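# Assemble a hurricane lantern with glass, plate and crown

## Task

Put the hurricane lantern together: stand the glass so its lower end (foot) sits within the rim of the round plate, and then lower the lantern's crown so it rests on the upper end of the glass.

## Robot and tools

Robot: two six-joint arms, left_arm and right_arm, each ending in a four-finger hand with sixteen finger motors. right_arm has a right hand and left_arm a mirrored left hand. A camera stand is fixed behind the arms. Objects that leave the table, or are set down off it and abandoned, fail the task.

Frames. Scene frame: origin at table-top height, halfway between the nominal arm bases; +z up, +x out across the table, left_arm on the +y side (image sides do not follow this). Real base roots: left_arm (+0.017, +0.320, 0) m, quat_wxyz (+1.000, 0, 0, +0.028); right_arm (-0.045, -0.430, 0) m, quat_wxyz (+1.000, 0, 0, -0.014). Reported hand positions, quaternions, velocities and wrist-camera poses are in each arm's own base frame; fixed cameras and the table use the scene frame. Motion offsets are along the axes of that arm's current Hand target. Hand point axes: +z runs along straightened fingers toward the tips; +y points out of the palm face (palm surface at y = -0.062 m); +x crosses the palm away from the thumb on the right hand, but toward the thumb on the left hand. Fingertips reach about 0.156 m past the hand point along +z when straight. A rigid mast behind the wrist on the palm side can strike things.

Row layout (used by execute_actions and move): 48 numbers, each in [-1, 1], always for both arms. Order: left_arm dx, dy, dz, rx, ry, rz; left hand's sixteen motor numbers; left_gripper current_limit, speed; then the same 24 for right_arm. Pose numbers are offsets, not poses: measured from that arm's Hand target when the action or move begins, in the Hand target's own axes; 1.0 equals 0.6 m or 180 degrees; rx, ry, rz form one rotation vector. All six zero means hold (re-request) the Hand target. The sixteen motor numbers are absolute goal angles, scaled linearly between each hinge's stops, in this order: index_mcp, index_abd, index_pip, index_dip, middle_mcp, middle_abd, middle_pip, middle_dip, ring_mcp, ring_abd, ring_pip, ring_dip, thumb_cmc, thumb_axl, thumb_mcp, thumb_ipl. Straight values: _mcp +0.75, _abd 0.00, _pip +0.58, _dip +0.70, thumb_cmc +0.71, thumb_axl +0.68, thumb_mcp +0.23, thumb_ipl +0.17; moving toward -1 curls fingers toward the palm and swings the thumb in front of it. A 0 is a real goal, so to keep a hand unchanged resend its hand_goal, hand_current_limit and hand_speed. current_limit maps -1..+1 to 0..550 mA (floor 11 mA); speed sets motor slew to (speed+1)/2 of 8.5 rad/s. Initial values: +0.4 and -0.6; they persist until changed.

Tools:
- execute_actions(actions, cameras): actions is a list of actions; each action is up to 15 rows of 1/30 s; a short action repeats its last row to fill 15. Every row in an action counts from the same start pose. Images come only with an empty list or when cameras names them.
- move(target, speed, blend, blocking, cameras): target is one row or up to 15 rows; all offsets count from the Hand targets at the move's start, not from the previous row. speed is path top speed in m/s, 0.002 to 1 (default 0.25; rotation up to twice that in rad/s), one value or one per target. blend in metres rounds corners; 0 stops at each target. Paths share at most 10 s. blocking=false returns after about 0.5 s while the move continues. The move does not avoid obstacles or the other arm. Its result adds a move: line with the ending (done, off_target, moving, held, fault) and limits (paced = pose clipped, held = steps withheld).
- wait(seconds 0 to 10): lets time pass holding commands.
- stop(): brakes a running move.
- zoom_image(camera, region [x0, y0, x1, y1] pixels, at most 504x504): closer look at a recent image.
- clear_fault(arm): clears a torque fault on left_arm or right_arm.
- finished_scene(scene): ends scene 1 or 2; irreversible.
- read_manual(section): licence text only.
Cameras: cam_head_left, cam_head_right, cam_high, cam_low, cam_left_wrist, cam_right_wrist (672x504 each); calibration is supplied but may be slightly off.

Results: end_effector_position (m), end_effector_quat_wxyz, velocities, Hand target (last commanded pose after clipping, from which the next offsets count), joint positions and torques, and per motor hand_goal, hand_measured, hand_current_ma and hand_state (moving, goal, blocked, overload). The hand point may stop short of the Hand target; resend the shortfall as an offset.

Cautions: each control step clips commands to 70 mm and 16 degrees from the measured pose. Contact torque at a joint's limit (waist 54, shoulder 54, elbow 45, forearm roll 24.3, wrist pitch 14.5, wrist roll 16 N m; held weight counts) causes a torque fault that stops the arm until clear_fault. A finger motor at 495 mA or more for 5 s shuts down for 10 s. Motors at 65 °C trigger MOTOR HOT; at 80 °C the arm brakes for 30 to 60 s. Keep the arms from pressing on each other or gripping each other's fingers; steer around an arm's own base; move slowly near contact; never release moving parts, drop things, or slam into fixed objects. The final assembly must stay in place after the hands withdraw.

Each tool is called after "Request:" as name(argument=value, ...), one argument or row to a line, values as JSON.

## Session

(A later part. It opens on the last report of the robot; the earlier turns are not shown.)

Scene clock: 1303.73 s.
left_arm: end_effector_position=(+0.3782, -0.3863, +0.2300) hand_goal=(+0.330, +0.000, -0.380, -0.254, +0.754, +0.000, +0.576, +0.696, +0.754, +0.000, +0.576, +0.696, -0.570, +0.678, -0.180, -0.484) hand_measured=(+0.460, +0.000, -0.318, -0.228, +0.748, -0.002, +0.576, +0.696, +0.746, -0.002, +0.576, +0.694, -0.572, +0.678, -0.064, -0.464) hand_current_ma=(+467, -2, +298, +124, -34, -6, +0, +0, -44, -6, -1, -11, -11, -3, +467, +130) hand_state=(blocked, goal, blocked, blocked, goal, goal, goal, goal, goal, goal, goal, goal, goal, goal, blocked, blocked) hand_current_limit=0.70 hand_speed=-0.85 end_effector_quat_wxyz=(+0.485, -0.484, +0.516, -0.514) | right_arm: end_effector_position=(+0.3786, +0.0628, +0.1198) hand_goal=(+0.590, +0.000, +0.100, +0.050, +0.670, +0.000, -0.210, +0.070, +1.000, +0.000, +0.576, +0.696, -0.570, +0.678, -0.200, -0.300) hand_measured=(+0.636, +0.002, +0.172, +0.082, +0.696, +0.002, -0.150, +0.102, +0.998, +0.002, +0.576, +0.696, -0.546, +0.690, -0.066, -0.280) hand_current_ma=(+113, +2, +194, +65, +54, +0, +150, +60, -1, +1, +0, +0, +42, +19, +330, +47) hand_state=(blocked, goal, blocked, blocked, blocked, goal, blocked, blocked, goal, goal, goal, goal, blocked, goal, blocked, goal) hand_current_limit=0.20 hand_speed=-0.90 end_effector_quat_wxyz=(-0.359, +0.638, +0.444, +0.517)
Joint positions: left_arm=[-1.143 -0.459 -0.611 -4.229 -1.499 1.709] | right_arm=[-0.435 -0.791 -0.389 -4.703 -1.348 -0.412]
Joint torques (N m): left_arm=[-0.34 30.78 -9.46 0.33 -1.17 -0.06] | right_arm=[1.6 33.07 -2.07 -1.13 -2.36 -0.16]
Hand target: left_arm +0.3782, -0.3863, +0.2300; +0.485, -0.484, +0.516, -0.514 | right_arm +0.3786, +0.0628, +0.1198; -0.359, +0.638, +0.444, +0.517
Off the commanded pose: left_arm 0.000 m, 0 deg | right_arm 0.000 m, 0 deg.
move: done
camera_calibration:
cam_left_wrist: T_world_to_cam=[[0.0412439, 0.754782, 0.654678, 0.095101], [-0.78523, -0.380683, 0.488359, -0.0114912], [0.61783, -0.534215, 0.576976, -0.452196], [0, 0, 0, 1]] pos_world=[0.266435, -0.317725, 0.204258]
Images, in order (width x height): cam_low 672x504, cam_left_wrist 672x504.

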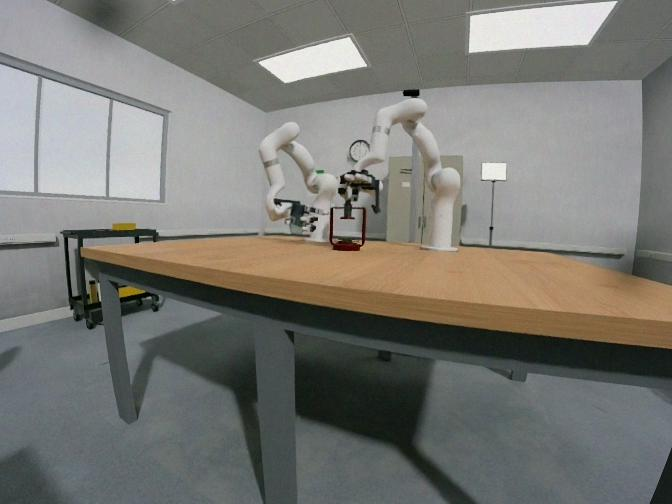

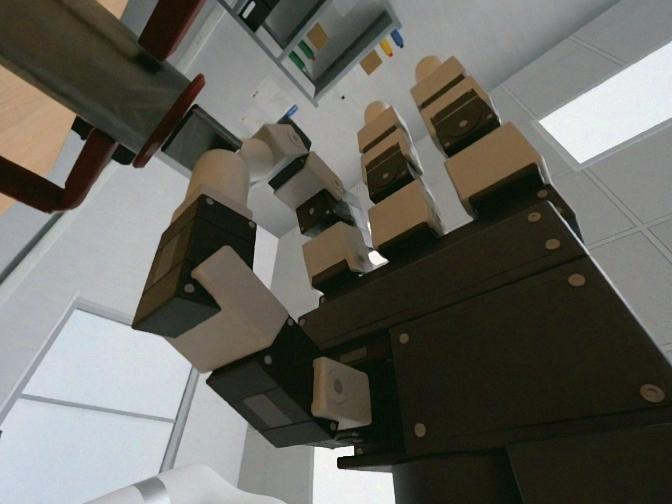

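Request:
move(
  target=[
    [0,0,0,0,0,0,0.7,0,0.308,-0.5,0.754,0,0.576,0.696,0.754,0,0.576,0.696,-0.571,0.678,0.253,-0.8,0.4,-0.6, 0,0,0,0,0,0,0.589,0,0.1,0.05,0.67,0,-0.21,0.07,1.0,0,0.576,0.696,-0.571,0.678,-0.2,-0.3,0.2,-0.9],
    [0,-0.1667,0,0,0,0,0.626,0,0.308,-0.709,0.754,0,0.576,0.696,0.754,0,0.576,0.696,-0.571,0.678,0.253,-0.854,0.4,-0.6, 0,0,0,0,0,0,0.589,0,0.1,0.05,0.67,0,-0.21,0.07,1.0,0,0.576,0.696,-0.571,0.678,-0.2,-0.3,0.2,-0.9],
    [0.0147,-0.1667,0.0148,0,0.222,0,0.626,0,0.308,-0.709,0.754,0,0.576,0.696,0.754,0,0.576,0.696,-0.571,0.678,0.253,-0.854,0.4,-0.6, 0,0,0,0,0,0,0.589,0,0.1,0.05,0.67,0,-0.21,0.07,1.0,0,0.576,0.696,-0.571,0.678,-0.2,-0.3,0.2,-0.9],
  ],
  speed=0.2,
  cameras=["cam_low","cam_left_wrist"],
)

Scene clock: 1384.97 s.
left_arm: end_effector_position=(+0.3866, -0.3960, +0.3300) hand_goal=(+0.626, +0.000, +0.308, -0.708, +0.754, +0.000, +0.576, +0.696, +0.754, +0.000, +0.576, +0.696, -0.570, +0.678, +0.254, -0.854) hand_measured=(+0.618, +0.000, +0.302, -0.706, +0.746, -0.002, +0.576, +0.696, +0.744, -0.002, +0.576, +0.694, -0.572, +0.678, +0.254, -0.850) hand_current_ma=(-36, -2, -25, +13, -35, -6, +0, +0, -46, -6, -1, -11, -11, -3, -5, +24) hand_state=(goal, goal, goal, goal, goal, goal, goal, goal, goal, goal, goal, goal, goal, goal, goal, goal) hand_current_limit=0.40 hand_speed=-0.60 end_effector_quat_wxyz=(+0.280, -0.279, +0.651, -0.648) | right_arm: end_effector_position=(+0.3786, +0.0628, +0.1198) hand_goal=(+0.590, +0.000, +0.100, +0.050, +0.670, +0.000, -0.210, +0.070, +1.000, +0.000, +0.576, +0.696, -0.570, +0.678, -0.200, -0.300) hand_measured=(+0.636, +0.002, +0.172, +0.082, +0.696, +0.002, -0.150, +0.102, +0.998, +0.002, +0.576, +0.696, -0.546, +0.690, -0.066, -0.280) hand_current_ma=(+113, +2, +194, +65, +54, +0, +150, +60, -1, +1, +0, +0, +42, +19, +330, +47) hand_state=(blocked, goal, blocked, blocked, blocked, goal, blocked, blocked, goal, goal, goal, goal, blocked, goal, blocked, goal) hand_current_limit=0.20 hand_speed=-0.90 end_effector_quat_wxyz=(-0.359, +0.638, +0.444, +0.517)
Joint positions: left_arm=[-0.756 -0.084 -0.473 -3.14 -1.178 1.572] | right_arm=[-0.435 -0.791 -0.389 -4.703 -1.348 -0.412]
Joint torques (N m): left_arm=[1.7 19.33 -13.34 0.76 -1.32 -0.12] | right_arm=[-0.78 34.51 -1.83 -1.43 -2.24 -0.22]
Hand target: left_arm +0.3866, -0.3960, +0.3300; +0.280, -0.279, +0.651, -0.648 | right_arm +0.3786, +0.0628, +0.1198; -0.359, +0.638, +0.444, +0.517
Off the commanded pose: left_arm 0.000 m, 0 deg | right_arm 0.000 m, 0 deg.
move: done
camera_calibration:
cam_left_wrist: T_world_to_cam=[[0.518007, 0.551738, 0.653647, -0.227758], [-0.845152, 0.212334, 0.490543, 0.199829], [0.13186, -0.806535, 0.576293, -0.439889], [0, 0, 0, 1]] pos_world=[0.34487, -0.271554, 0.304353]
Images, in order (width x height): cam_low 672x504, cam_left_wrist 672x504.

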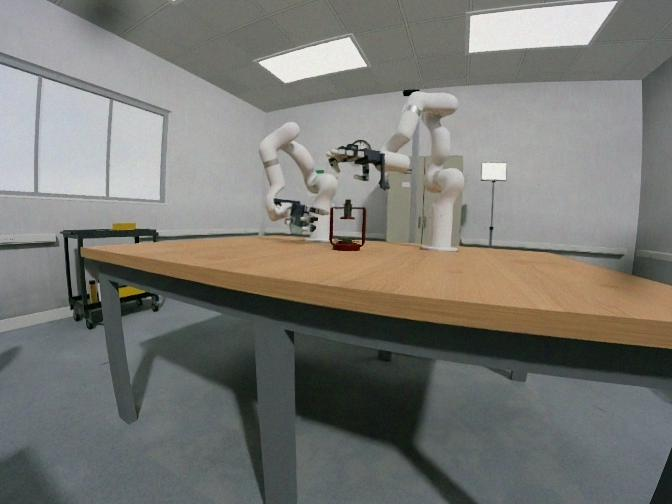

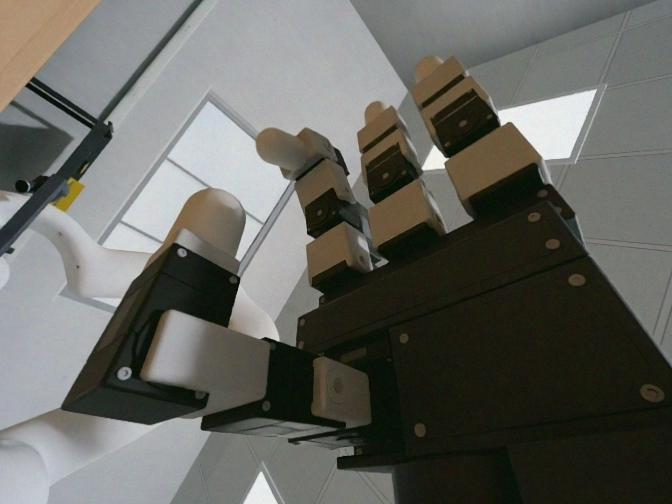

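Request:
move(
  target=[0,0.18,0,0,0,0,0.626,0,0.308,-0.709,0.754,0,0.576,0.696,0.754,0,0.576,0.696,-0.571,0.678,0.253,-0.854,0.4,-0.6, 0,0,0,0,0,0,0.589,0,0.1,0.05,0.67,0,-0.21,0.07,1.0,0,0.576,0.696,-0.571,0.678,-0.2,-0.3,0.2,-0.9],
  speed=0.12,
  cameras=["cam_low","cam_left_wrist"],
)

Request:
zoom_image(
  camera="cam_left_wrist",
  region=[0, 60, 350, 410],
)

Request:
zoom_image(
  camera="cam_low",
  region=[325, 165, 385, 225],
)

Scene clock: 1392.07 s.
left_arm: end_effector_position=(+0.3866, -0.3956, +0.2220) hand_goal=(+0.626, +0.000, +0.308, -0.708, +0.754, +0.000, +0.576, +0.696, +0.754, +0.000, +0.576, +0.696, -0.570, +0.678, +0.254, -0.854) hand_measured=(+0.618, +0.000, +0.302, -0.706, +0.746, -0.002, +0.576, +0.696, +0.744, -0.002, +0.576, +0.694, -0.572, +0.678, +0.254, -0.850) hand_current_ma=(-39, -2, -25, +13, -36, -6, +0, +0, -46, -6, -1, -11, -11, -3, -5, +23) hand_state=(goal, goal, goal, goal, goal, goal, goal, goal, goal, goal, goal, goal, goal, goal, goal, goal) hand_current_limit=0.40 hand_speed=-0.60 end_effector_quat_wxyz=(+0.280, -0.279, +0.651, -0.648) | right_arm: end_effector_position=(+0.3786, +0.0628, +0.1198) hand_goal=(+0.590, +0.000, +0.100, +0.050, +0.670, +0.000, -0.210, +0.070, +1.000, +0.000, +0.576, +0.696, -0.570, +0.678, -0.200, -0.300) hand_measured=(+0.636, +0.002, +0.172, +0.082, +0.696, +0.002, -0.150, +0.102, +0.998, +0.002, +0.576, +0.696, -0.546, +0.690, -0.066, -0.280) hand_current_ma=(+113, +2, +194, +65, +54, +0, +150, +60, -1, +1, +0, +0, +42, +19, +330, +47) hand_state=(blocked, goal, blocked, blocked, blocked, goal, blocked, blocked, goal, goal, goal, goal, blocked, goal, blocked, goal) hand_current_limit=0.20 hand_speed=-0.90 end_effector_quat_wxyz=(-0.359, +0.638, +0.444, +0.517)
Joint positions: left_arm=[-0.755 -0.406 -0.475 -3.139 -1.499 1.573] | right_arm=[-0.435 -0.791 -0.389 -4.703 -1.348 -0.412]
Joint torques (N m): left_arm=[0 25.99 -9.13 1.05 -1.29 -0.09] | right_arm=[1.37 34.23 -1.87 -1.37 -2.25 -0.13]
Hand target: left_arm +0.3866, -0.3956, +0.2220; +0.280, -0.279, +0.651, -0.648 | right_arm +0.3786, +0.0628, +0.1198; -0.359, +0.638, +0.444, +0.517
Off the commanded pose: left_arm 0.000 m, 0 deg | right_arm 0.000 m, 0 deg.
move: done
camera_calibration:
cam_left_wrist: T_world_to_cam=[[0.517951, 0.551752, 0.653679, -0.157434], [-0.845186, 0.212298, 0.4905, 0.252684], [0.13186, -0.806536, 0.576293, -0.377384], [0, 0, 0, 1]] pos_world=[0.34487, -0.271154, 0.196453]
Images, in order (width x height): cam_low 672x504, cam_left_wrist 672x504.

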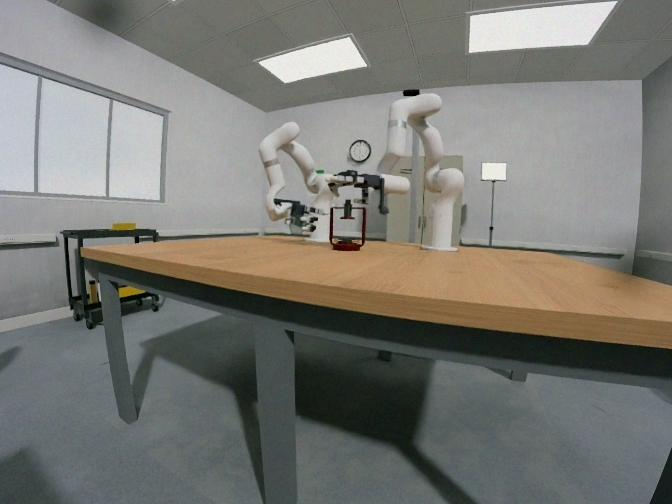

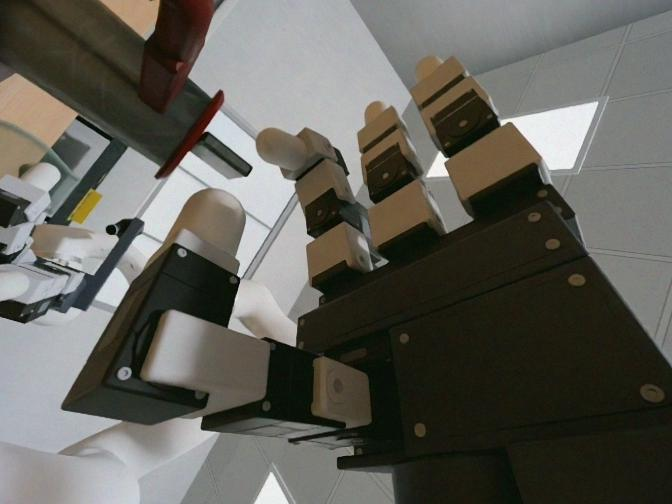

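Scaled by 1.440.

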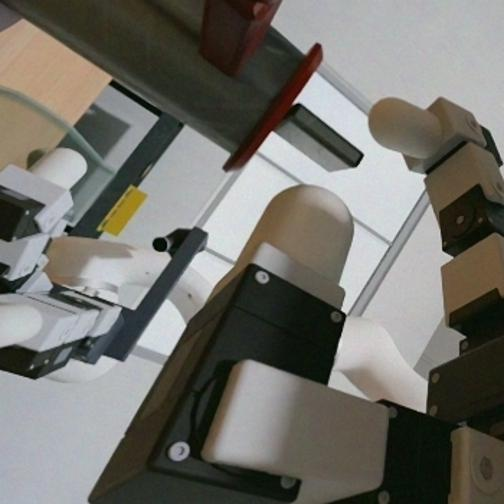

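Scaled by 8.400.

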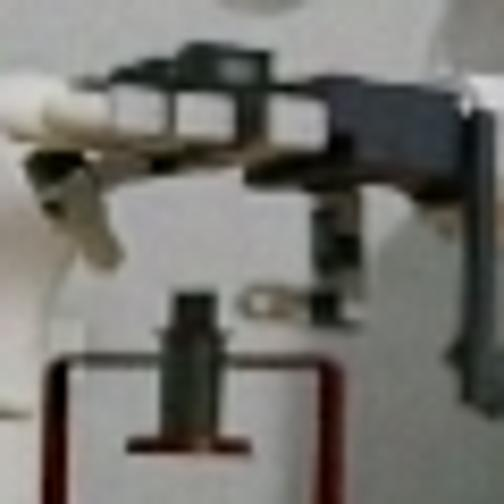

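Request:
move(
  target=[0,0.0492,0,0,0,0,0.626,0,0.308,-0.709,0.754,0,0.576,0.696,0.754,0,0.576,0.696,-0.571,0.678,0.253,-0.854,0.4,-0.6, 0,0,0,0,0,0,0.589,0,0.1,0.05,0.67,0,-0.21,0.07,1.0,0,0.576,0.696,-0.571,0.678,-0.2,-0.3,0.2,-0.9],
  speed=0.05,
  cameras=["cam_low","cam_left_wrist"],
)

Request:
zoom_image(
  camera="cam_left_wrist",
  region=[0, 0, 350, 350],
)

Request:
zoom_image(
  camera="cam_low",
  region=[325, 165, 385, 225],
)

Scene clock: 1406.40 s.
left_arm: end_effector_position=(+0.3865, -0.3955, +0.1925) hand_goal=(+0.626, +0.000, +0.308, -0.708, +0.754, +0.000, +0.576, +0.696, +0.754, +0.000, +0.576, +0.696, -0.570, +0.678, +0.254, -0.854) hand_measured=(+0.618, +0.000, +0.302, -0.706, +0.746, -0.002, +0.576, +0.696, +0.744, -0.002, +0.576, +0.694, -0.572, +0.678, +0.254, -0.850) hand_current_ma=(-39, -2, -25, +13, -36, -6, +0, +0, -46, -6, -1, -11, -11, -3, -5, +23) hand_state=(goal, goal, goal, goal, goal, goal, goal, goal, goal, goal, goal, goal, goal, goal, goal, goal) hand_current_limit=0.40 hand_speed=-0.60 end_effector_quat_wxyz=(+0.280, -0.279, +0.651, -0.648) | right_arm: end_effector_position=(+0.3786, +0.0628, +0.1198) hand_goal=(+0.590, +0.000, +0.100, +0.050, +0.670, +0.000, -0.210, +0.070, +1.000, +0.000, +0.576, +0.696, -0.570, +0.678, -0.200, -0.300) hand_measured=(+0.636, +0.002, +0.172, +0.082, +0.696, +0.002, -0.150, +0.102, +0.998, +0.002, +0.576, +0.696, -0.546, +0.690, -0.066, -0.280) hand_current_ma=(+113, +2, +194, +65, +54, +0, +150, +60, -1, +1, +0, +0, +42, +19, +330, +47) hand_state=(blocked, goal, blocked, blocked, blocked, goal, blocked, blocked, goal, goal, goal, goal, blocked, goal, blocked, goal) hand_current_limit=0.20 hand_speed=-0.90 end_effector_quat_wxyz=(-0.359, +0.638, +0.444, +0.517)
Joint positions: left_arm=[-0.755 -0.502 -0.491 -3.139 -1.579 1.573] | right_arm=[-0.435 -0.791 -0.389 -4.703 -1.348 -0.412]
Joint torques (N m): left_arm=[1.19 25.9 -8.67 1.07 -1.44 0.06] | right_arm=[0.52 33.13 -1.67 -1.54 -2.33 -0.06]
Hand target: left_arm +0.3865, -0.3955, +0.1925; +0.280, -0.279, +0.651, -0.648 | right_arm +0.3786, +0.0628, +0.1198; -0.359, +0.638, +0.444, +0.517
Off the commanded pose: left_arm 0.000 m, 0 deg | right_arm 0.000 m, 0 deg.
move: done
camera_calibration:
cam_left_wrist: T_world_to_cam=[[0.518007, 0.551738, 0.653647, -0.138223], [-0.845152, 0.212334, 0.490543, 0.267124], [0.13186, -0.806535, 0.576293, -0.360303], [0, 0, 0, 1]] pos_world=[0.34487, -0.271054, 0.166953]
Images, in order (width x height): cam_low 672x504, cam_left_wrist 672x504.

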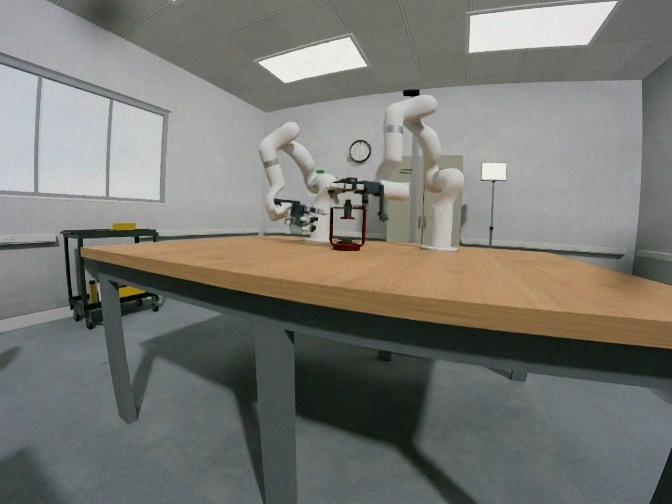

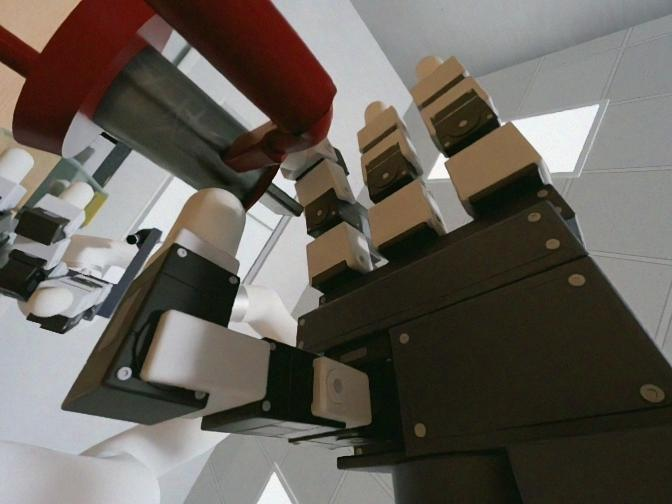

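Scaled by 1.440.

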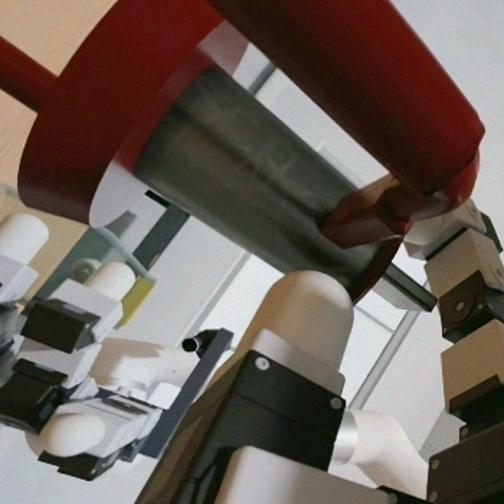

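Scaled by 8.400.

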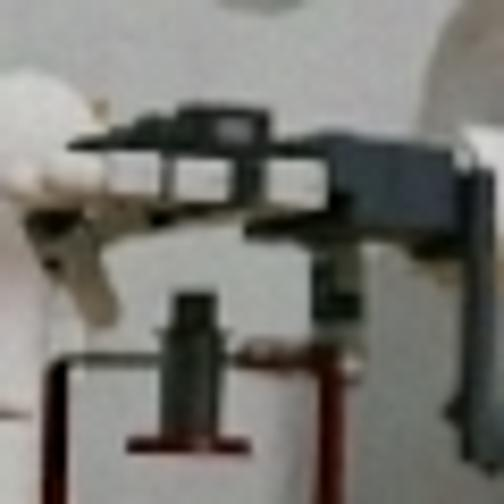

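Request:
execute_actions(
  actions=[
    [[0,0,0,0,0,0, 0.347,0,0.308,-0.709, 0.754,0,0.576,0.696, 0.754,0,0.576,0.696, -0.571,0.678,0.124,-0.73, 0.4,-0.85, 0,0,0,0,0,0, 0.589,0,0.1,0.05,0.67,0,-0.21,0.07,1.0,0,0.576,0.696,-0.571,0.678,-0.2,-0.3,0.2,-0.9]],
  ],
  cameras=["cam_left_wrist","cam_low"],
)

Scene clock: 1437.93 s.
left_arm: end_effector_position=(+0.3865, -0.3955, +0.1925) hand_goal=(+0.348, +0.000, +0.308, -0.708, +0.754, +0.000, +0.576, +0.696, +0.754, +0.000, +0.576, +0.696, -0.570, +0.678, +0.124, -0.730) hand_measured=(+0.366, +0.000, +0.316, -0.704, +0.746, -0.002, +0.576, +0.696, +0.744, -0.002, +0.576, +0.694, -0.572, +0.678, +0.142, -0.740) hand_current_ma=(+91, -2, +37, +21, -36, -6, +0, +0, -46, -6, -1, -11, -11, -3, +108, -59) hand_state=(goal, goal, goal, goal, goal, goal, goal, goal, goal, goal, goal, goal, goal, goal, goal, goal) hand_current_limit=0.40 hand_speed=-0.85 end_effector_quat_wxyz=(+0.280, -0.279, +0.651, -0.648) | right_arm: end_effector_position=(+0.3786, +0.0628, +0.1198) hand_goal=(+0.590, +0.000, +0.100, +0.050, +0.670, +0.000, -0.210, +0.070, +1.000, +0.000, +0.576, +0.696, -0.570, +0.678, -0.200, -0.300) hand_measured=(+0.636, +0.002, +0.172, +0.082, +0.696, +0.002, -0.150, +0.102, +0.998, +0.002, +0.576, +0.696, -0.546, +0.690, -0.066, -0.280) hand_current_ma=(+113, +2, +194, +65, +54, +0, +150, +60, -1, +1, +0, +0, +42, +19, +330, +47) hand_state=(blocked, goal, blocked, blocked, blocked, goal, blocked, blocked, goal, goal, goal, goal, blocked, goal, blocked, goal) hand_current_limit=0.20 hand_speed=-0.90 end_effector_quat_wxyz=(-0.359, +0.638, +0.444, +0.517)
Joint positions: left_arm=[-0.755 -0.502 -0.491 -3.139 -1.58 1.573] | right_arm=[-0.435 -0.791 -0.389 -4.703 -1.348 -0.412]
Joint torques (N m): left_arm=[0.7 27.29 -8.46 1.1 -1.37 -0.01] | right_arm=[-0.47 33.34 -2.34 -1.07 -2.47 -0.19]
Hand target: left_arm +0.3865, -0.3955, +0.1925; +0.280, -0.279, +0.651, -0.648 | right_arm +0.3786, +0.0628, +0.1198; -0.359, +0.638, +0.444, +0.517
Off the commanded pose: left_arm 0.000 m, 0 deg | right_arm 0.000 m, 0 deg.
camera_calibration:
cam_left_wrist: T_world_to_cam=[[0.518007, 0.551738, 0.653647, -0.138157], [-0.845152, 0.212334, 0.490543, 0.267173], [0.13186, -0.806535, 0.576293, -0.360245], [0, 0, 0, 1]] pos_world=[0.34487, -0.271054, 0.166853]
Images, in order (width x height): cam_low 672x504, cam_left_wrist 672x504.

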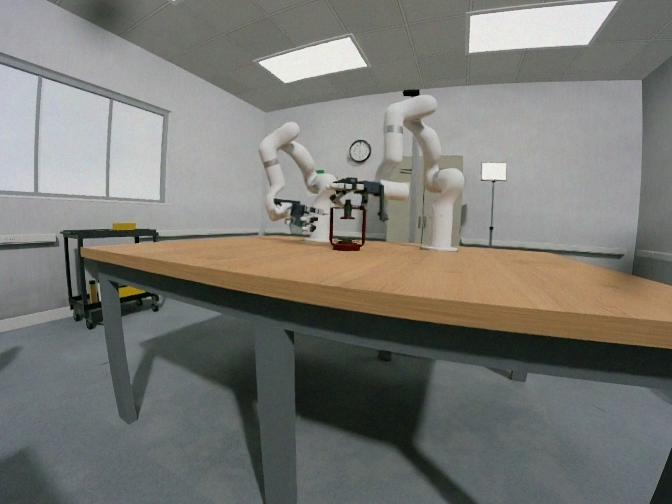

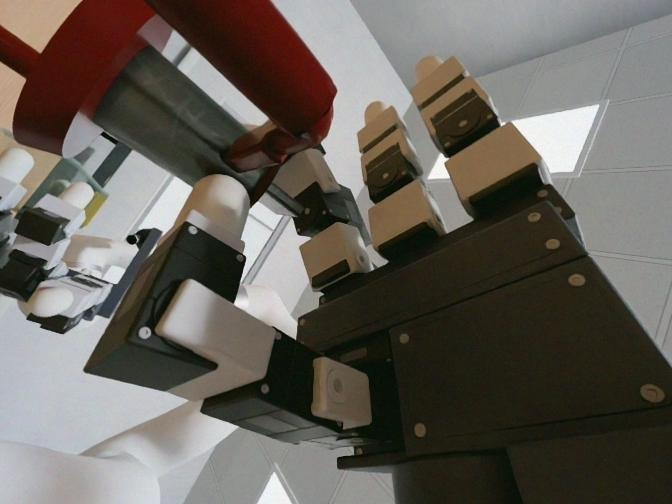

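Request:
zoom_image(
  camera="cam_left_wrist",
  region=[90, 50, 370, 300],
)

Request:
zoom_image(
  camera="cam_low",
  region=[290, 150, 410, 260],
)

Request:
execute_actions(
  actions=[
    [[0,0,0,0,0,0, 0.22,0,0.29,-0.73, 0.754,0,0.576,0.696, 0.754,0,0.576,0.696, -0.571,0.678,0.0,-0.76, 0.5,-0.85, 0,0,0,0,0,0, 0.589,0,0.1,0.05,0.67,0,-0.21,0.07,1.0,0,0.576,0.696,-0.571,0.678,-0.2,-0.3,0.2,-0.9]],
  ],
  cameras=["cam_left_wrist","cam_low"],
)

Scaled by 1.800.

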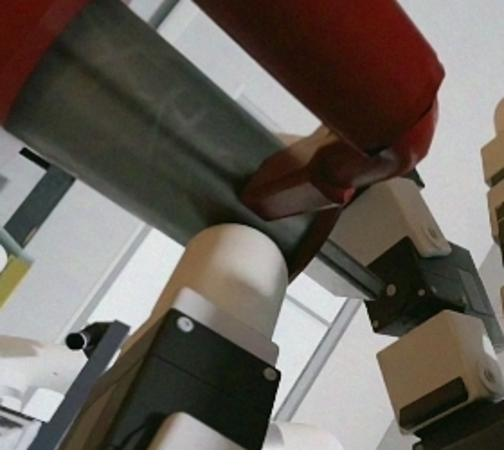

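Scaled by 4.200.

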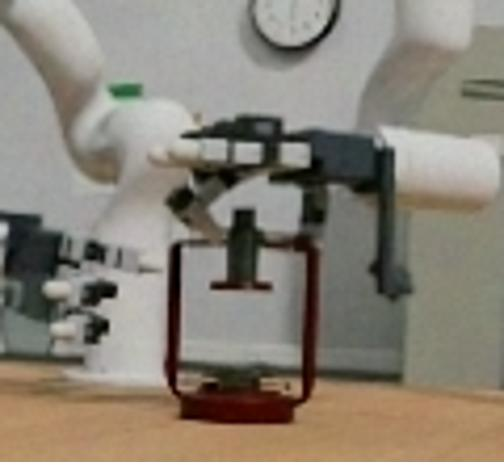

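Scene clock: 1444.47 s.
left_arm: end_effector_position=(+0.3865, -0.3955, +0.1925) hand_goal=(+0.220, +0.000, +0.290, -0.730, +0.754, +0.000, +0.576, +0.696, +0.754, +0.000, +0.576, +0.696, -0.570, +0.678, +0.000, -0.760) hand_measured=(+0.326, +0.002, +0.326, -0.702, +0.746, -0.002, +0.576, +0.696, +0.744, -0.002, +0.576, +0.694, -0.572, +0.678, +0.138, -0.744) hand_current_ma=(+412, +7, +174, +132, -36, -6, +0, +0, -46, -6, -1, -11, -11, -3, +413, +104) hand_state=(blocked, goal, blocked, blocked, goal, goal, goal, goal, goal, goal, goal, goal, goal, goal, blocked, goal) hand_current_limit=0.50 hand_speed=-0.85 end_effector_quat_wxyz=(+0.280, -0.279, +0.651, -0.648) | right_arm: end_effector_position=(+0.3786, +0.0628, +0.1198) hand_goal=(+0.590, +0.000, +0.100, +0.050, +0.670, +0.000, -0.210, +0.070, +1.000, +0.000, +0.576, +0.696, -0.570, +0.678, -0.200, -0.300) hand_measured=(+0.636, +0.002, +0.172, +0.082, +0.696, +0.002, -0.150, +0.102, +0.998, +0.002, +0.576, +0.696, -0.546, +0.690, -0.066, -0.280) hand_current_ma=(+113, +2, +194, +65, +54, +0, +150, +60, -1, +1, +0, +0, +42, +19, +330, +47) hand_state=(blocked, goal, blocked, blocked, blocked, goal, blocked, blocked, goal, goal, goal, goal, blocked, goal, blocked, goal) hand_current_limit=0.20 hand_speed=-0.90 end_effector_quat_wxyz=(-0.359, +0.638, +0.444, +0.517)
Joint positions: left_arm=[-0.755 -0.502 -0.491 -3.139 -1.579 1.573] | right_arm=[-0.435 -0.791 -0.389 -4.703 -1.348 -0.412]
Joint torques (N m): left_arm=[1.75 30.83 -8.41 0.65 -1.92 0.02] | right_arm=[2.45 33.02 -1.89 -1.17 -2.39 -0.11]
Hand target: left_arm +0.3865, -0.3955, +0.1925; +0.280, -0.279, +0.651, -0.648 | right_arm +0.3786, +0.0628, +0.1198; -0.359, +0.638, +0.444, +0.517
Off the commanded pose: left_arm 0.000 m, 0 deg | right_arm 0.000 m, 0 deg.
camera_calibration:
cam_left_wrist: T_world_to_cam=[[0.518007, 0.551738, 0.653647, -0.138157], [-0.845152, 0.212334, 0.490543, 0.267173], [0.13186, -0.806535, 0.576293, -0.360245], [0, 0, 0, 1]] pos_world=[0.34487, -0.271054, 0.166853]
Images, in order (width x height): cam_low 672x504, cam_left_wrist 672x504.

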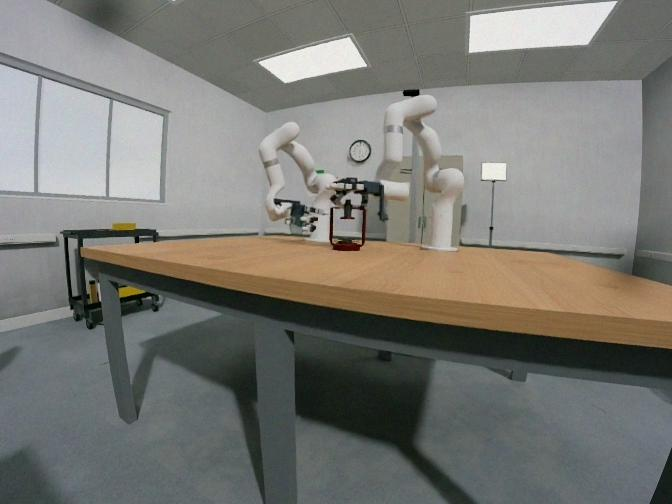

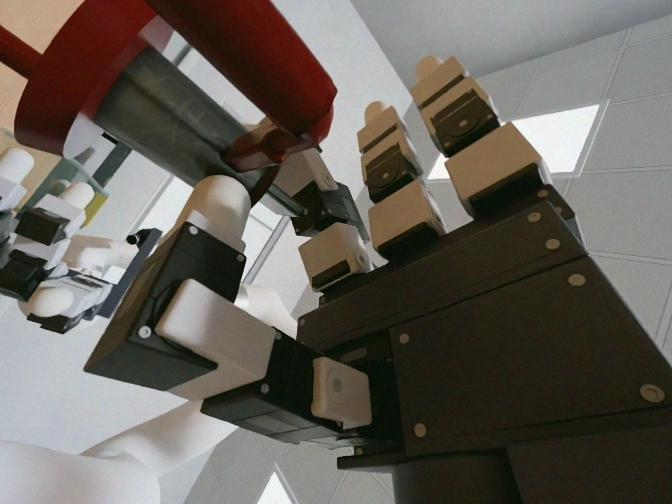

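Request:
move(
  target=[0,-0.01333,0,0,0,0, 0.22,0,0.29,-0.73, 0.754,0,0.576,0.696, 0.754,0,0.576,0.696, -0.571,0.678,0.0,-0.76, 0.5,-0.85, 0,0,0,0,0,0, 0.589,0,0.1,0.05,0.67,0,-0.21,0.07,1.0,0,0.576,0.696,-0.571,0.678,-0.2,-0.3,0.2,-0.9],
  speed=0.02,
  cameras=["cam_left_wrist","cam_low"],
)

Request:
zoom_image(
  camera="cam_left_wrist",
  region=[0, 0, 370, 300],
)

Request:
zoom_image(
  camera="cam_low",
  region=[290, 150, 410, 260],
)

Scene clock: 1467.93 s.
left_arm: end_effector_position=(+0.3865, -0.3955, +0.2004) hand_goal=(+0.220, +0.000, +0.290, -0.730, +0.754, +0.000, +0.576, +0.696, +0.754, +0.000, +0.576, +0.696, -0.570, +0.678, +0.000, -0.760) hand_measured=(+0.314, +0.002, +0.338, -0.686, +0.746, -0.002, +0.576, +0.696, +0.744, -0.002, +0.576, +0.694, -0.572, +0.678, +0.138, -0.734) hand_current_ma=(+412, +9, +236, +208, -36, -6, +0, +0, -46, -6, -1, -11, -11, -3, +413, +172) hand_state=(blocked, goal, blocked, blocked, goal, goal, goal, goal, goal, goal, goal, goal, goal, goal, blocked, blocked) hand_current_limit=0.50 hand_speed=-0.85 end_effector_quat_wxyz=(+0.280, -0.279, +0.651, -0.648) | right_arm: end_effector_position=(+0.3786, +0.0628, +0.1198) hand_goal=(+0.590, +0.000, +0.100, +0.050, +0.670, +0.000, -0.210, +0.070, +1.000, +0.000, +0.576, +0.696, -0.570, +0.678, -0.200, -0.300) hand_measured=(+0.636, +0.002, +0.172, +0.082, +0.696, +0.002, -0.150, +0.102, +0.998, +0.002, +0.576, +0.696, -0.546, +0.690, -0.066, -0.280) hand_current_ma=(+113, +2, +194, +65, +54, +0, +150, +60, -1, +1, +0, +0, +42, +19, +330, +47) hand_state=(blocked, goal, blocked, blocked, blocked, goal, blocked, blocked, goal, goal, goal, goal, blocked, goal, blocked, goal) hand_current_limit=0.20 hand_speed=-0.90 end_effector_quat_wxyz=(-0.359, +0.638, +0.444, +0.517)
Joint positions: left_arm=[-0.755 -0.476 -0.486 -3.139 -1.558 1.573] | right_arm=[-0.435 -0.791 -0.389 -4.703 -1.348 -0.412]
Joint torques (N m): left_arm=[0.02 32.92 -8.99 0.11 -2.11 -0.39] | right_arm=[-0.82 33.74 -2.39 -1.19 -2.22 -0.28]
Hand target: left_arm +0.3866, -0.3955, +0.2005; +0.280, -0.279, +0.651, -0.648 | right_arm +0.3786, +0.0628, +0.1198; -0.359, +0.638, +0.444, +0.517
Off the commanded pose: left_arm 0.000 m, 0 deg | right_arm 0.000 m, 0 deg.
move: done
camera_calibration:
cam_left_wrist: T_world_to_cam=[[0.518007, 0.551738, 0.653647, -0.143331], [-0.845152, 0.212334, 0.490543, 0.26327], [0.13186, -0.806535, 0.576293, -0.364936], [0, 0, 0, 1]] pos_world=[0.34487, -0.271154, 0.174853]
Images, in order (width x height): cam_low 672x504, cam_left_wrist 672x504.

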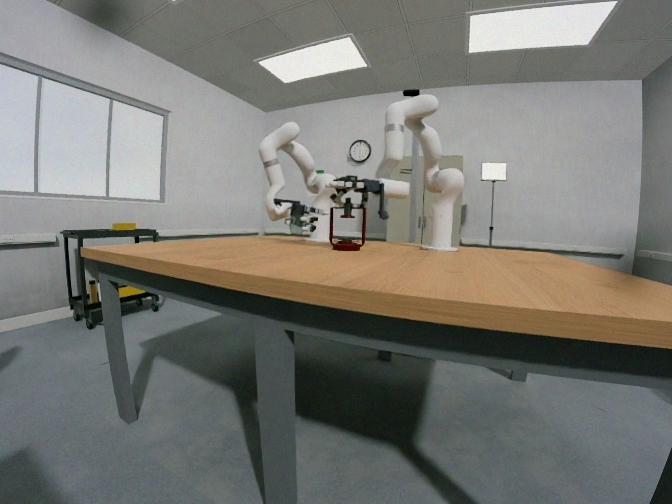

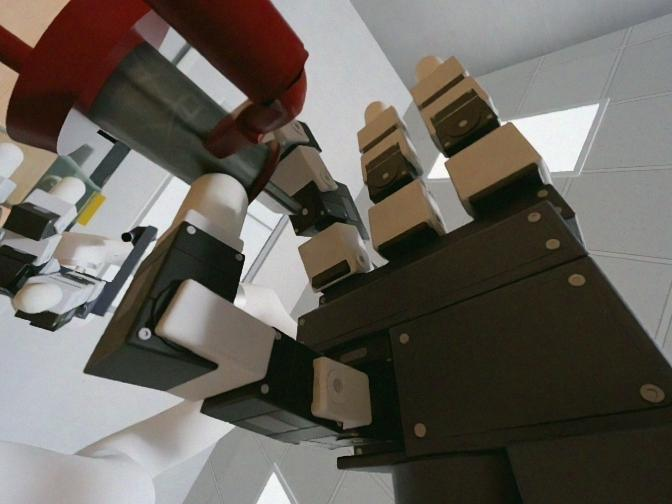

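Scaled by 1.362.

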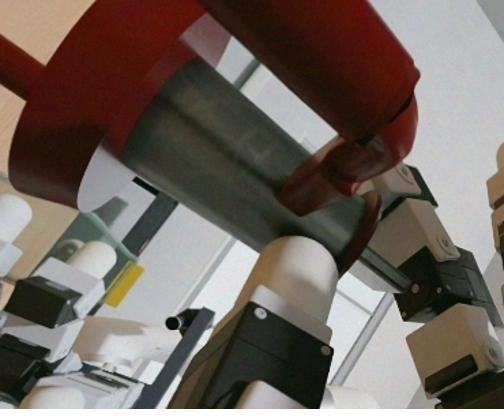

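Scaled by 4.200.

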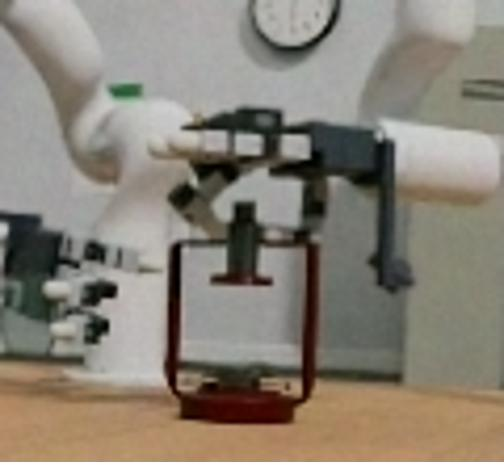

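Request:
move(
  target=[
    [0,-0.01667,0,0,0,0, 0.22,0,0.29,-0.73, 0.754,0,0.576,0.696, 0.754,0,0.576,0.696, -0.571,0.678,0.0,-0.76, 0.5,-0.85, 0,0,0,0,0,0, 0.589,0,0.1,0.05,0.67,0,-0.21,0.07,1.0,0,0.576,0.696,-0.571,0.678,-0.2,-0.3,0.2,-0.9],
    [0,-0.03,0,0,0,0, 0.22,0,0.29,-0.73, 0.754,0,0.576,0.696, 0.754,0,0.576,0.696, -0.571,0.678,0.0,-0.76, 0.5,-0.85, 0,0,0,0,0,0, 0.589,0,0.1,0.05,0.67,0,-0.21,0.07,1.0,0,0.576,0.696,-0.571,0.678,-0.2,-0.3,0.2,-0.9],
  ],
  speed=0.02,
  cameras=["cam_left_wrist","cam_low"],
)

Request:
zoom_image(
  camera="cam_left_wrist",
  region=[0, 0, 370, 300],
)

Request:
zoom_image(
  camera="cam_low",
  region=[290, 150, 410, 260],
)

Scene clock: 1479.23 s.
left_arm: end_effector_position=(+0.3866, -0.3956, +0.2184) hand_goal=(+0.220, +0.000, +0.290, -0.730, +0.754, +0.000, +0.576, +0.696, +0.754, +0.000, +0.576, +0.696, -0.570, +0.678, +0.000, -0.760) hand_measured=(+0.302, +0.002, +0.350, -0.670, +0.746, -0.002, +0.576, +0.696, +0.744, -0.002, +0.576, +0.694, -0.572, +0.678, +0.138, -0.720) hand_current_ma=(+412, +9, +296, +293, -36, -6, +0, +0, -46, -6, -1, -11, -11, -3, +413, +259) hand_state=(blocked, goal, blocked, blocked, goal, goal, goal, goal, goal, goal, goal, goal, goal, goal, blocked, blocked) hand_current_limit=0.50 hand_speed=-0.85 end_effector_quat_wxyz=(+0.280, -0.279, +0.651, -0.648) | right_arm: end_effector_position=(+0.3786, +0.0628, +0.1198) hand_goal=(+0.590, +0.000, +0.100, +0.050, +0.670, +0.000, -0.210, +0.070, +1.000, +0.000, +0.576, +0.696, -0.570, +0.678, -0.200, -0.300) hand_measured=(+0.636, +0.002, +0.172, +0.082, +0.696, +0.002, -0.150, +0.102, +0.998, +0.002, +0.576, +0.696, -0.546, +0.690, -0.066, -0.280) hand_current_ma=(+113, +2, +194, +65, +54, +0, +150, +60, -1, +1, +0, +0, +42, +19, +330, +47) hand_state=(blocked, goal, blocked, blocked, blocked, goal, blocked, blocked, goal, goal, goal, goal, blocked, goal, blocked, goal) hand_current_limit=0.20 hand_speed=-0.90 end_effector_quat_wxyz=(-0.359, +0.638, +0.444, +0.517)
Joint positions: left_arm=[-0.755 -0.417 -0.476 -3.139 -1.509 1.573] | right_arm=[-0.435 -0.791 -0.389 -4.703 -1.348 -0.412]
Joint torques (N m): left_arm=[-0.52 34.32 -10.89 0.44 -2.75 -0.47] | right_arm=[1.61 34.17 -1.96 -1.52 -2.3 -0.18]
Hand target: left_arm +0.3866, -0.3956, +0.2185; +0.280, -0.279, +0.651, -0.648 | right_arm +0.3786, +0.0628, +0.1198; -0.359, +0.638, +0.444, +0.517
Off the commanded pose: left_arm 0.000 m, 0 deg | right_arm 0.000 m, 0 deg.
move: done
camera_calibration:
cam_left_wrist: T_world_to_cam=[[0.518007, 0.551738, 0.653647, -0.155097], [-0.845152, 0.212334, 0.490543, 0.25444], [0.13186, -0.806535, 0.576293, -0.37531], [0, 0, 0, 1]] pos_world=[0.34487, -0.271154, 0.192853]
Images, in order (width x height): cam_low 672x504, cam_left_wrist 672x504.

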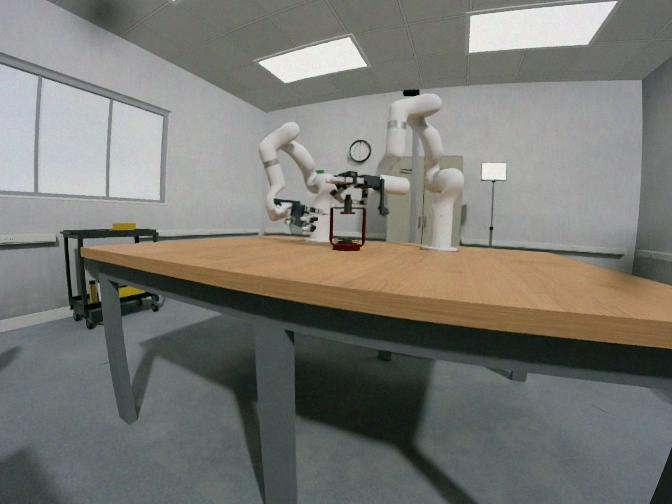

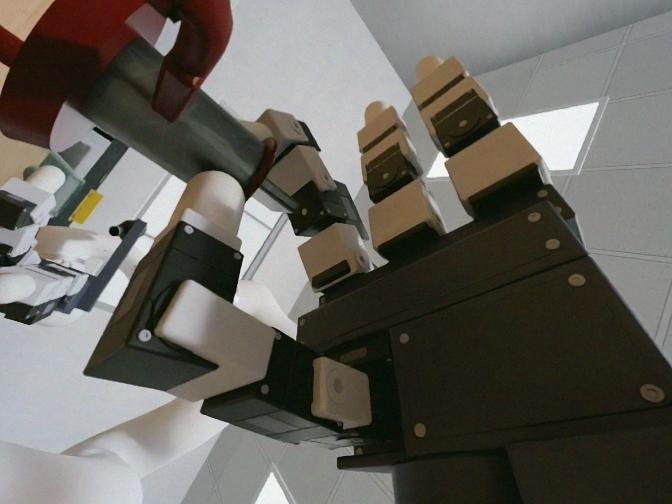

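Scaled by 1.362.

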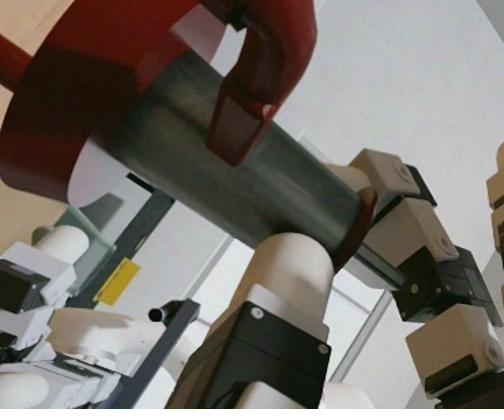

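Scaled by 4.200.

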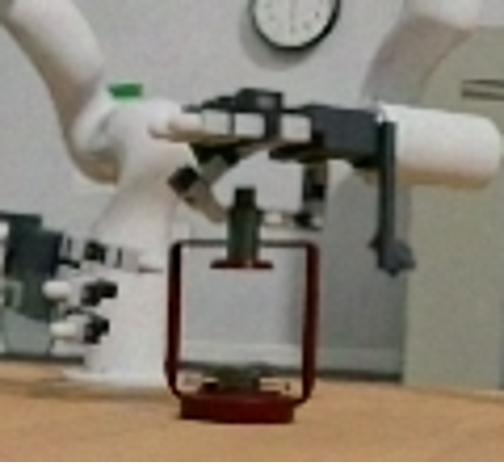

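Request:
move(
  target=[0,-0.01,0,0,0,0, 0.22,0,0.29,-0.73, 0.754,0,0.576,0.696, 0.754,0,0.576,0.696, -0.571,0.678,0.0,-0.76, 0.5,-0.85, 0,0,0,0,0,0, 0.589,0,0.1,0.05,0.67,0,-0.21,0.07,1.0,0,0.576,0.696,-0.571,0.678,-0.2,-0.3,0.2,-0.9],
  speed=0.02,
  cameras=["all"],
)

Request:
zoom_image(
  camera="cam_left_wrist",
  region=[0, 0, 370, 300],
)

Request:
zoom_image(
  camera="cam_low",
  region=[290, 150, 410, 260],
)

Scene clock: 1489.60 s.
left_arm: end_effector_position=(+0.3866, -0.3956, +0.2244) hand_goal=(+0.220, +0.000, +0.290, -0.730, +0.754, +0.000, +0.576, +0.696, +0.754, +0.000, +0.576, +0.696, -0.570, +0.678, +0.000, -0.760) hand_measured=(+0.298, +0.002, +0.356, -0.664, +0.746, -0.002, +0.576, +0.696, +0.744, -0.002, +0.576, +0.694, -0.572, +0.678, +0.140, -0.716) hand_current_ma=(+400, +9, +316, +325, -36, -6, +0, +0, -46, -6, -1, -11, -11, -3, +413, +285) hand_state=(blocked, goal, blocked, blocked, goal, goal, goal, goal, goal, goal, goal, goal, goal, goal, blocked, blocked) hand_current_limit=0.50 hand_speed=-0.85 end_effector_quat_wxyz=(+0.280, -0.279, +0.651, -0.648) | right_arm: end_effector_position=(+0.3786, +0.0628, +0.1198) hand_goal=(+0.590, +0.000, +0.100, +0.050, +0.670, +0.000, -0.210, +0.070, +1.000, +0.000, +0.576, +0.696, -0.570, +0.678, -0.200, -0.300) hand_measured=(+0.636, +0.002, +0.172, +0.082, +0.696, +0.002, -0.150, +0.102, +0.998, +0.002, +0.576, +0.696, -0.546, +0.690, -0.066, -0.280) hand_current_ma=(+113, +2, +194, +65, +54, +0, +150, +60, -1, +1, +0, +0, +42, +19, +330, +47) hand_state=(blocked, goal, blocked, blocked, blocked, goal, blocked, blocked, goal, goal, goal, goal, blocked, goal, blocked, goal) hand_current_limit=0.20 hand_speed=-0.90 end_effector_quat_wxyz=(-0.359, +0.638, +0.444, +0.517)
Joint positions: left_arm=[-0.755 -0.398 -0.474 -3.139 -1.492 1.573] | right_arm=[-0.435 -0.791 -0.389 -4.703 -1.348 -0.412]
Joint torques (N m): left_arm=[-0.74 35.53 -11.69 0.01 -2.89 -0.49] | right_arm=[1.47 33.89 -2.15 -0.65 -2.36 -0.28]
Hand target: left_arm +0.3866, -0.3956, +0.2245; +0.280, -0.279, +0.651, -0.648 | right_arm +0.3786, +0.0628, +0.1198; -0.359, +0.638, +0.444, +0.517
Off the commanded pose: left_arm 0.000 m, 0 deg | right_arm 0.000 m, 0 deg.
move: done
camera_calibration:
cam_left_wrist: T_world_to_cam=[[0.518007, 0.551738, 0.653647, -0.159019], [-0.845152, 0.212334, 0.490543, 0.251497], [0.13186, -0.806535, 0.576293, -0.378767], [0, 0, 0, 1]] pos_world=[0.34487, -0.271154, 0.198853]
cam_right_wrist: T_world_to_cam=[[0.521866, -0.38495, -0.761229, -0.052883], [-0.789014, -0.557002, -0.259241, 0.316084], [-0.324211, 0.735909, -0.594412, 0.269275], [0, 0, 0, 1]] pos_world=[0.364294, -0.04246, 0.201746]

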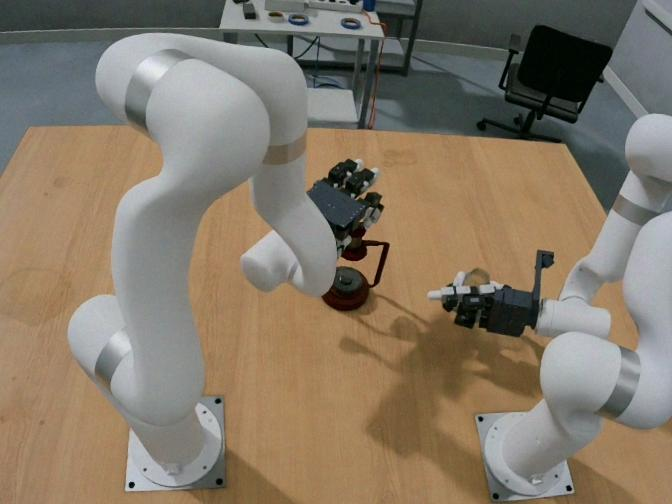

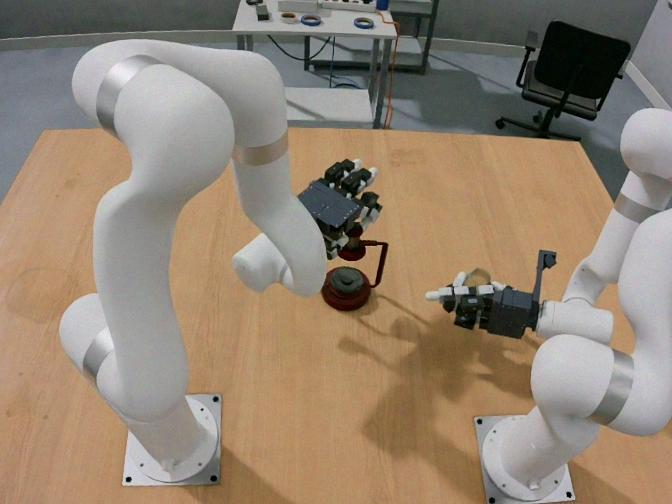

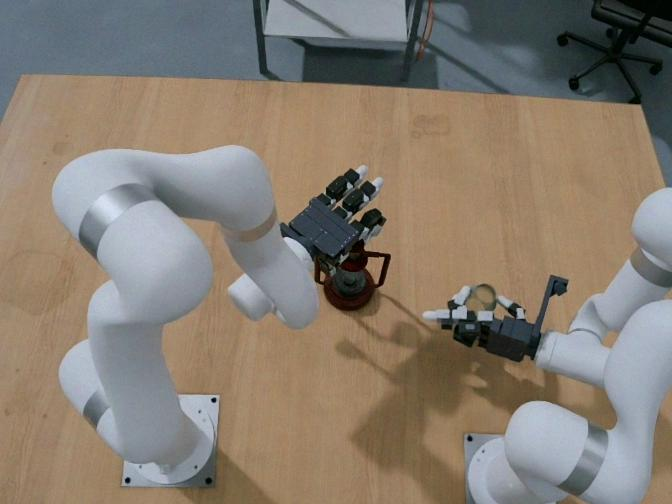

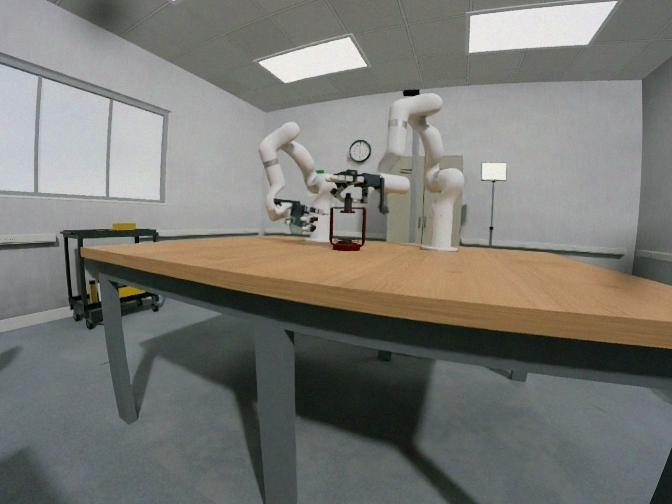

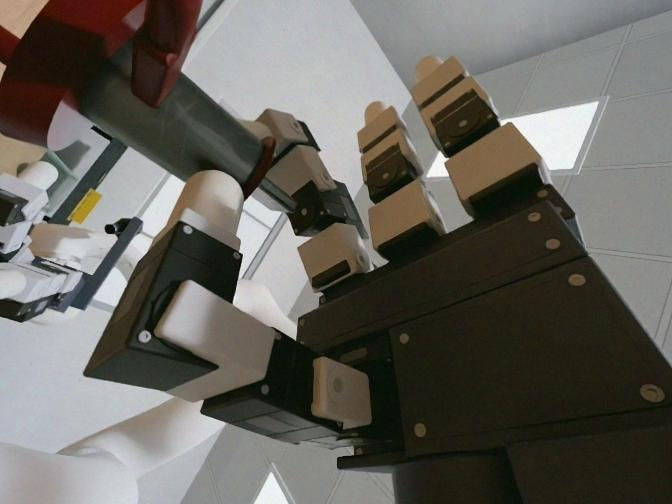

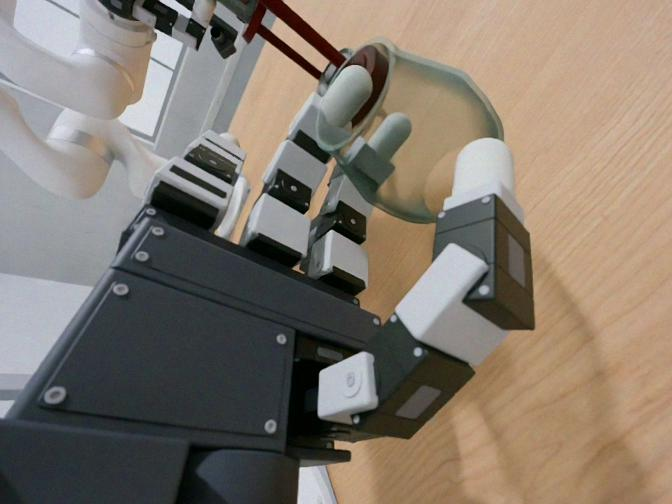

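Scaled by 1.362.

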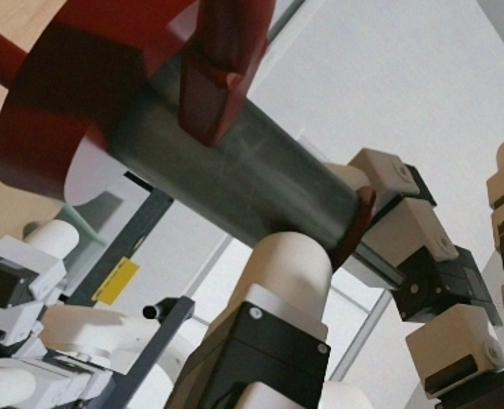

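Scaled by 4.200.

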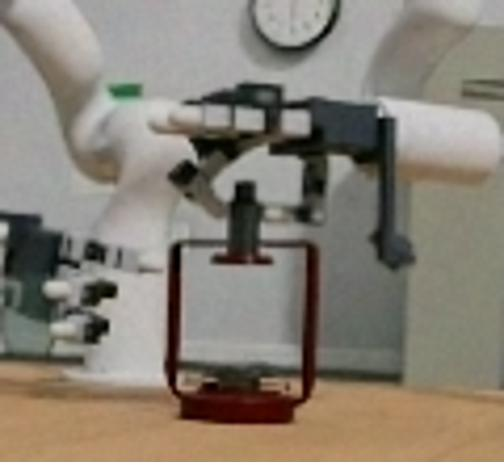

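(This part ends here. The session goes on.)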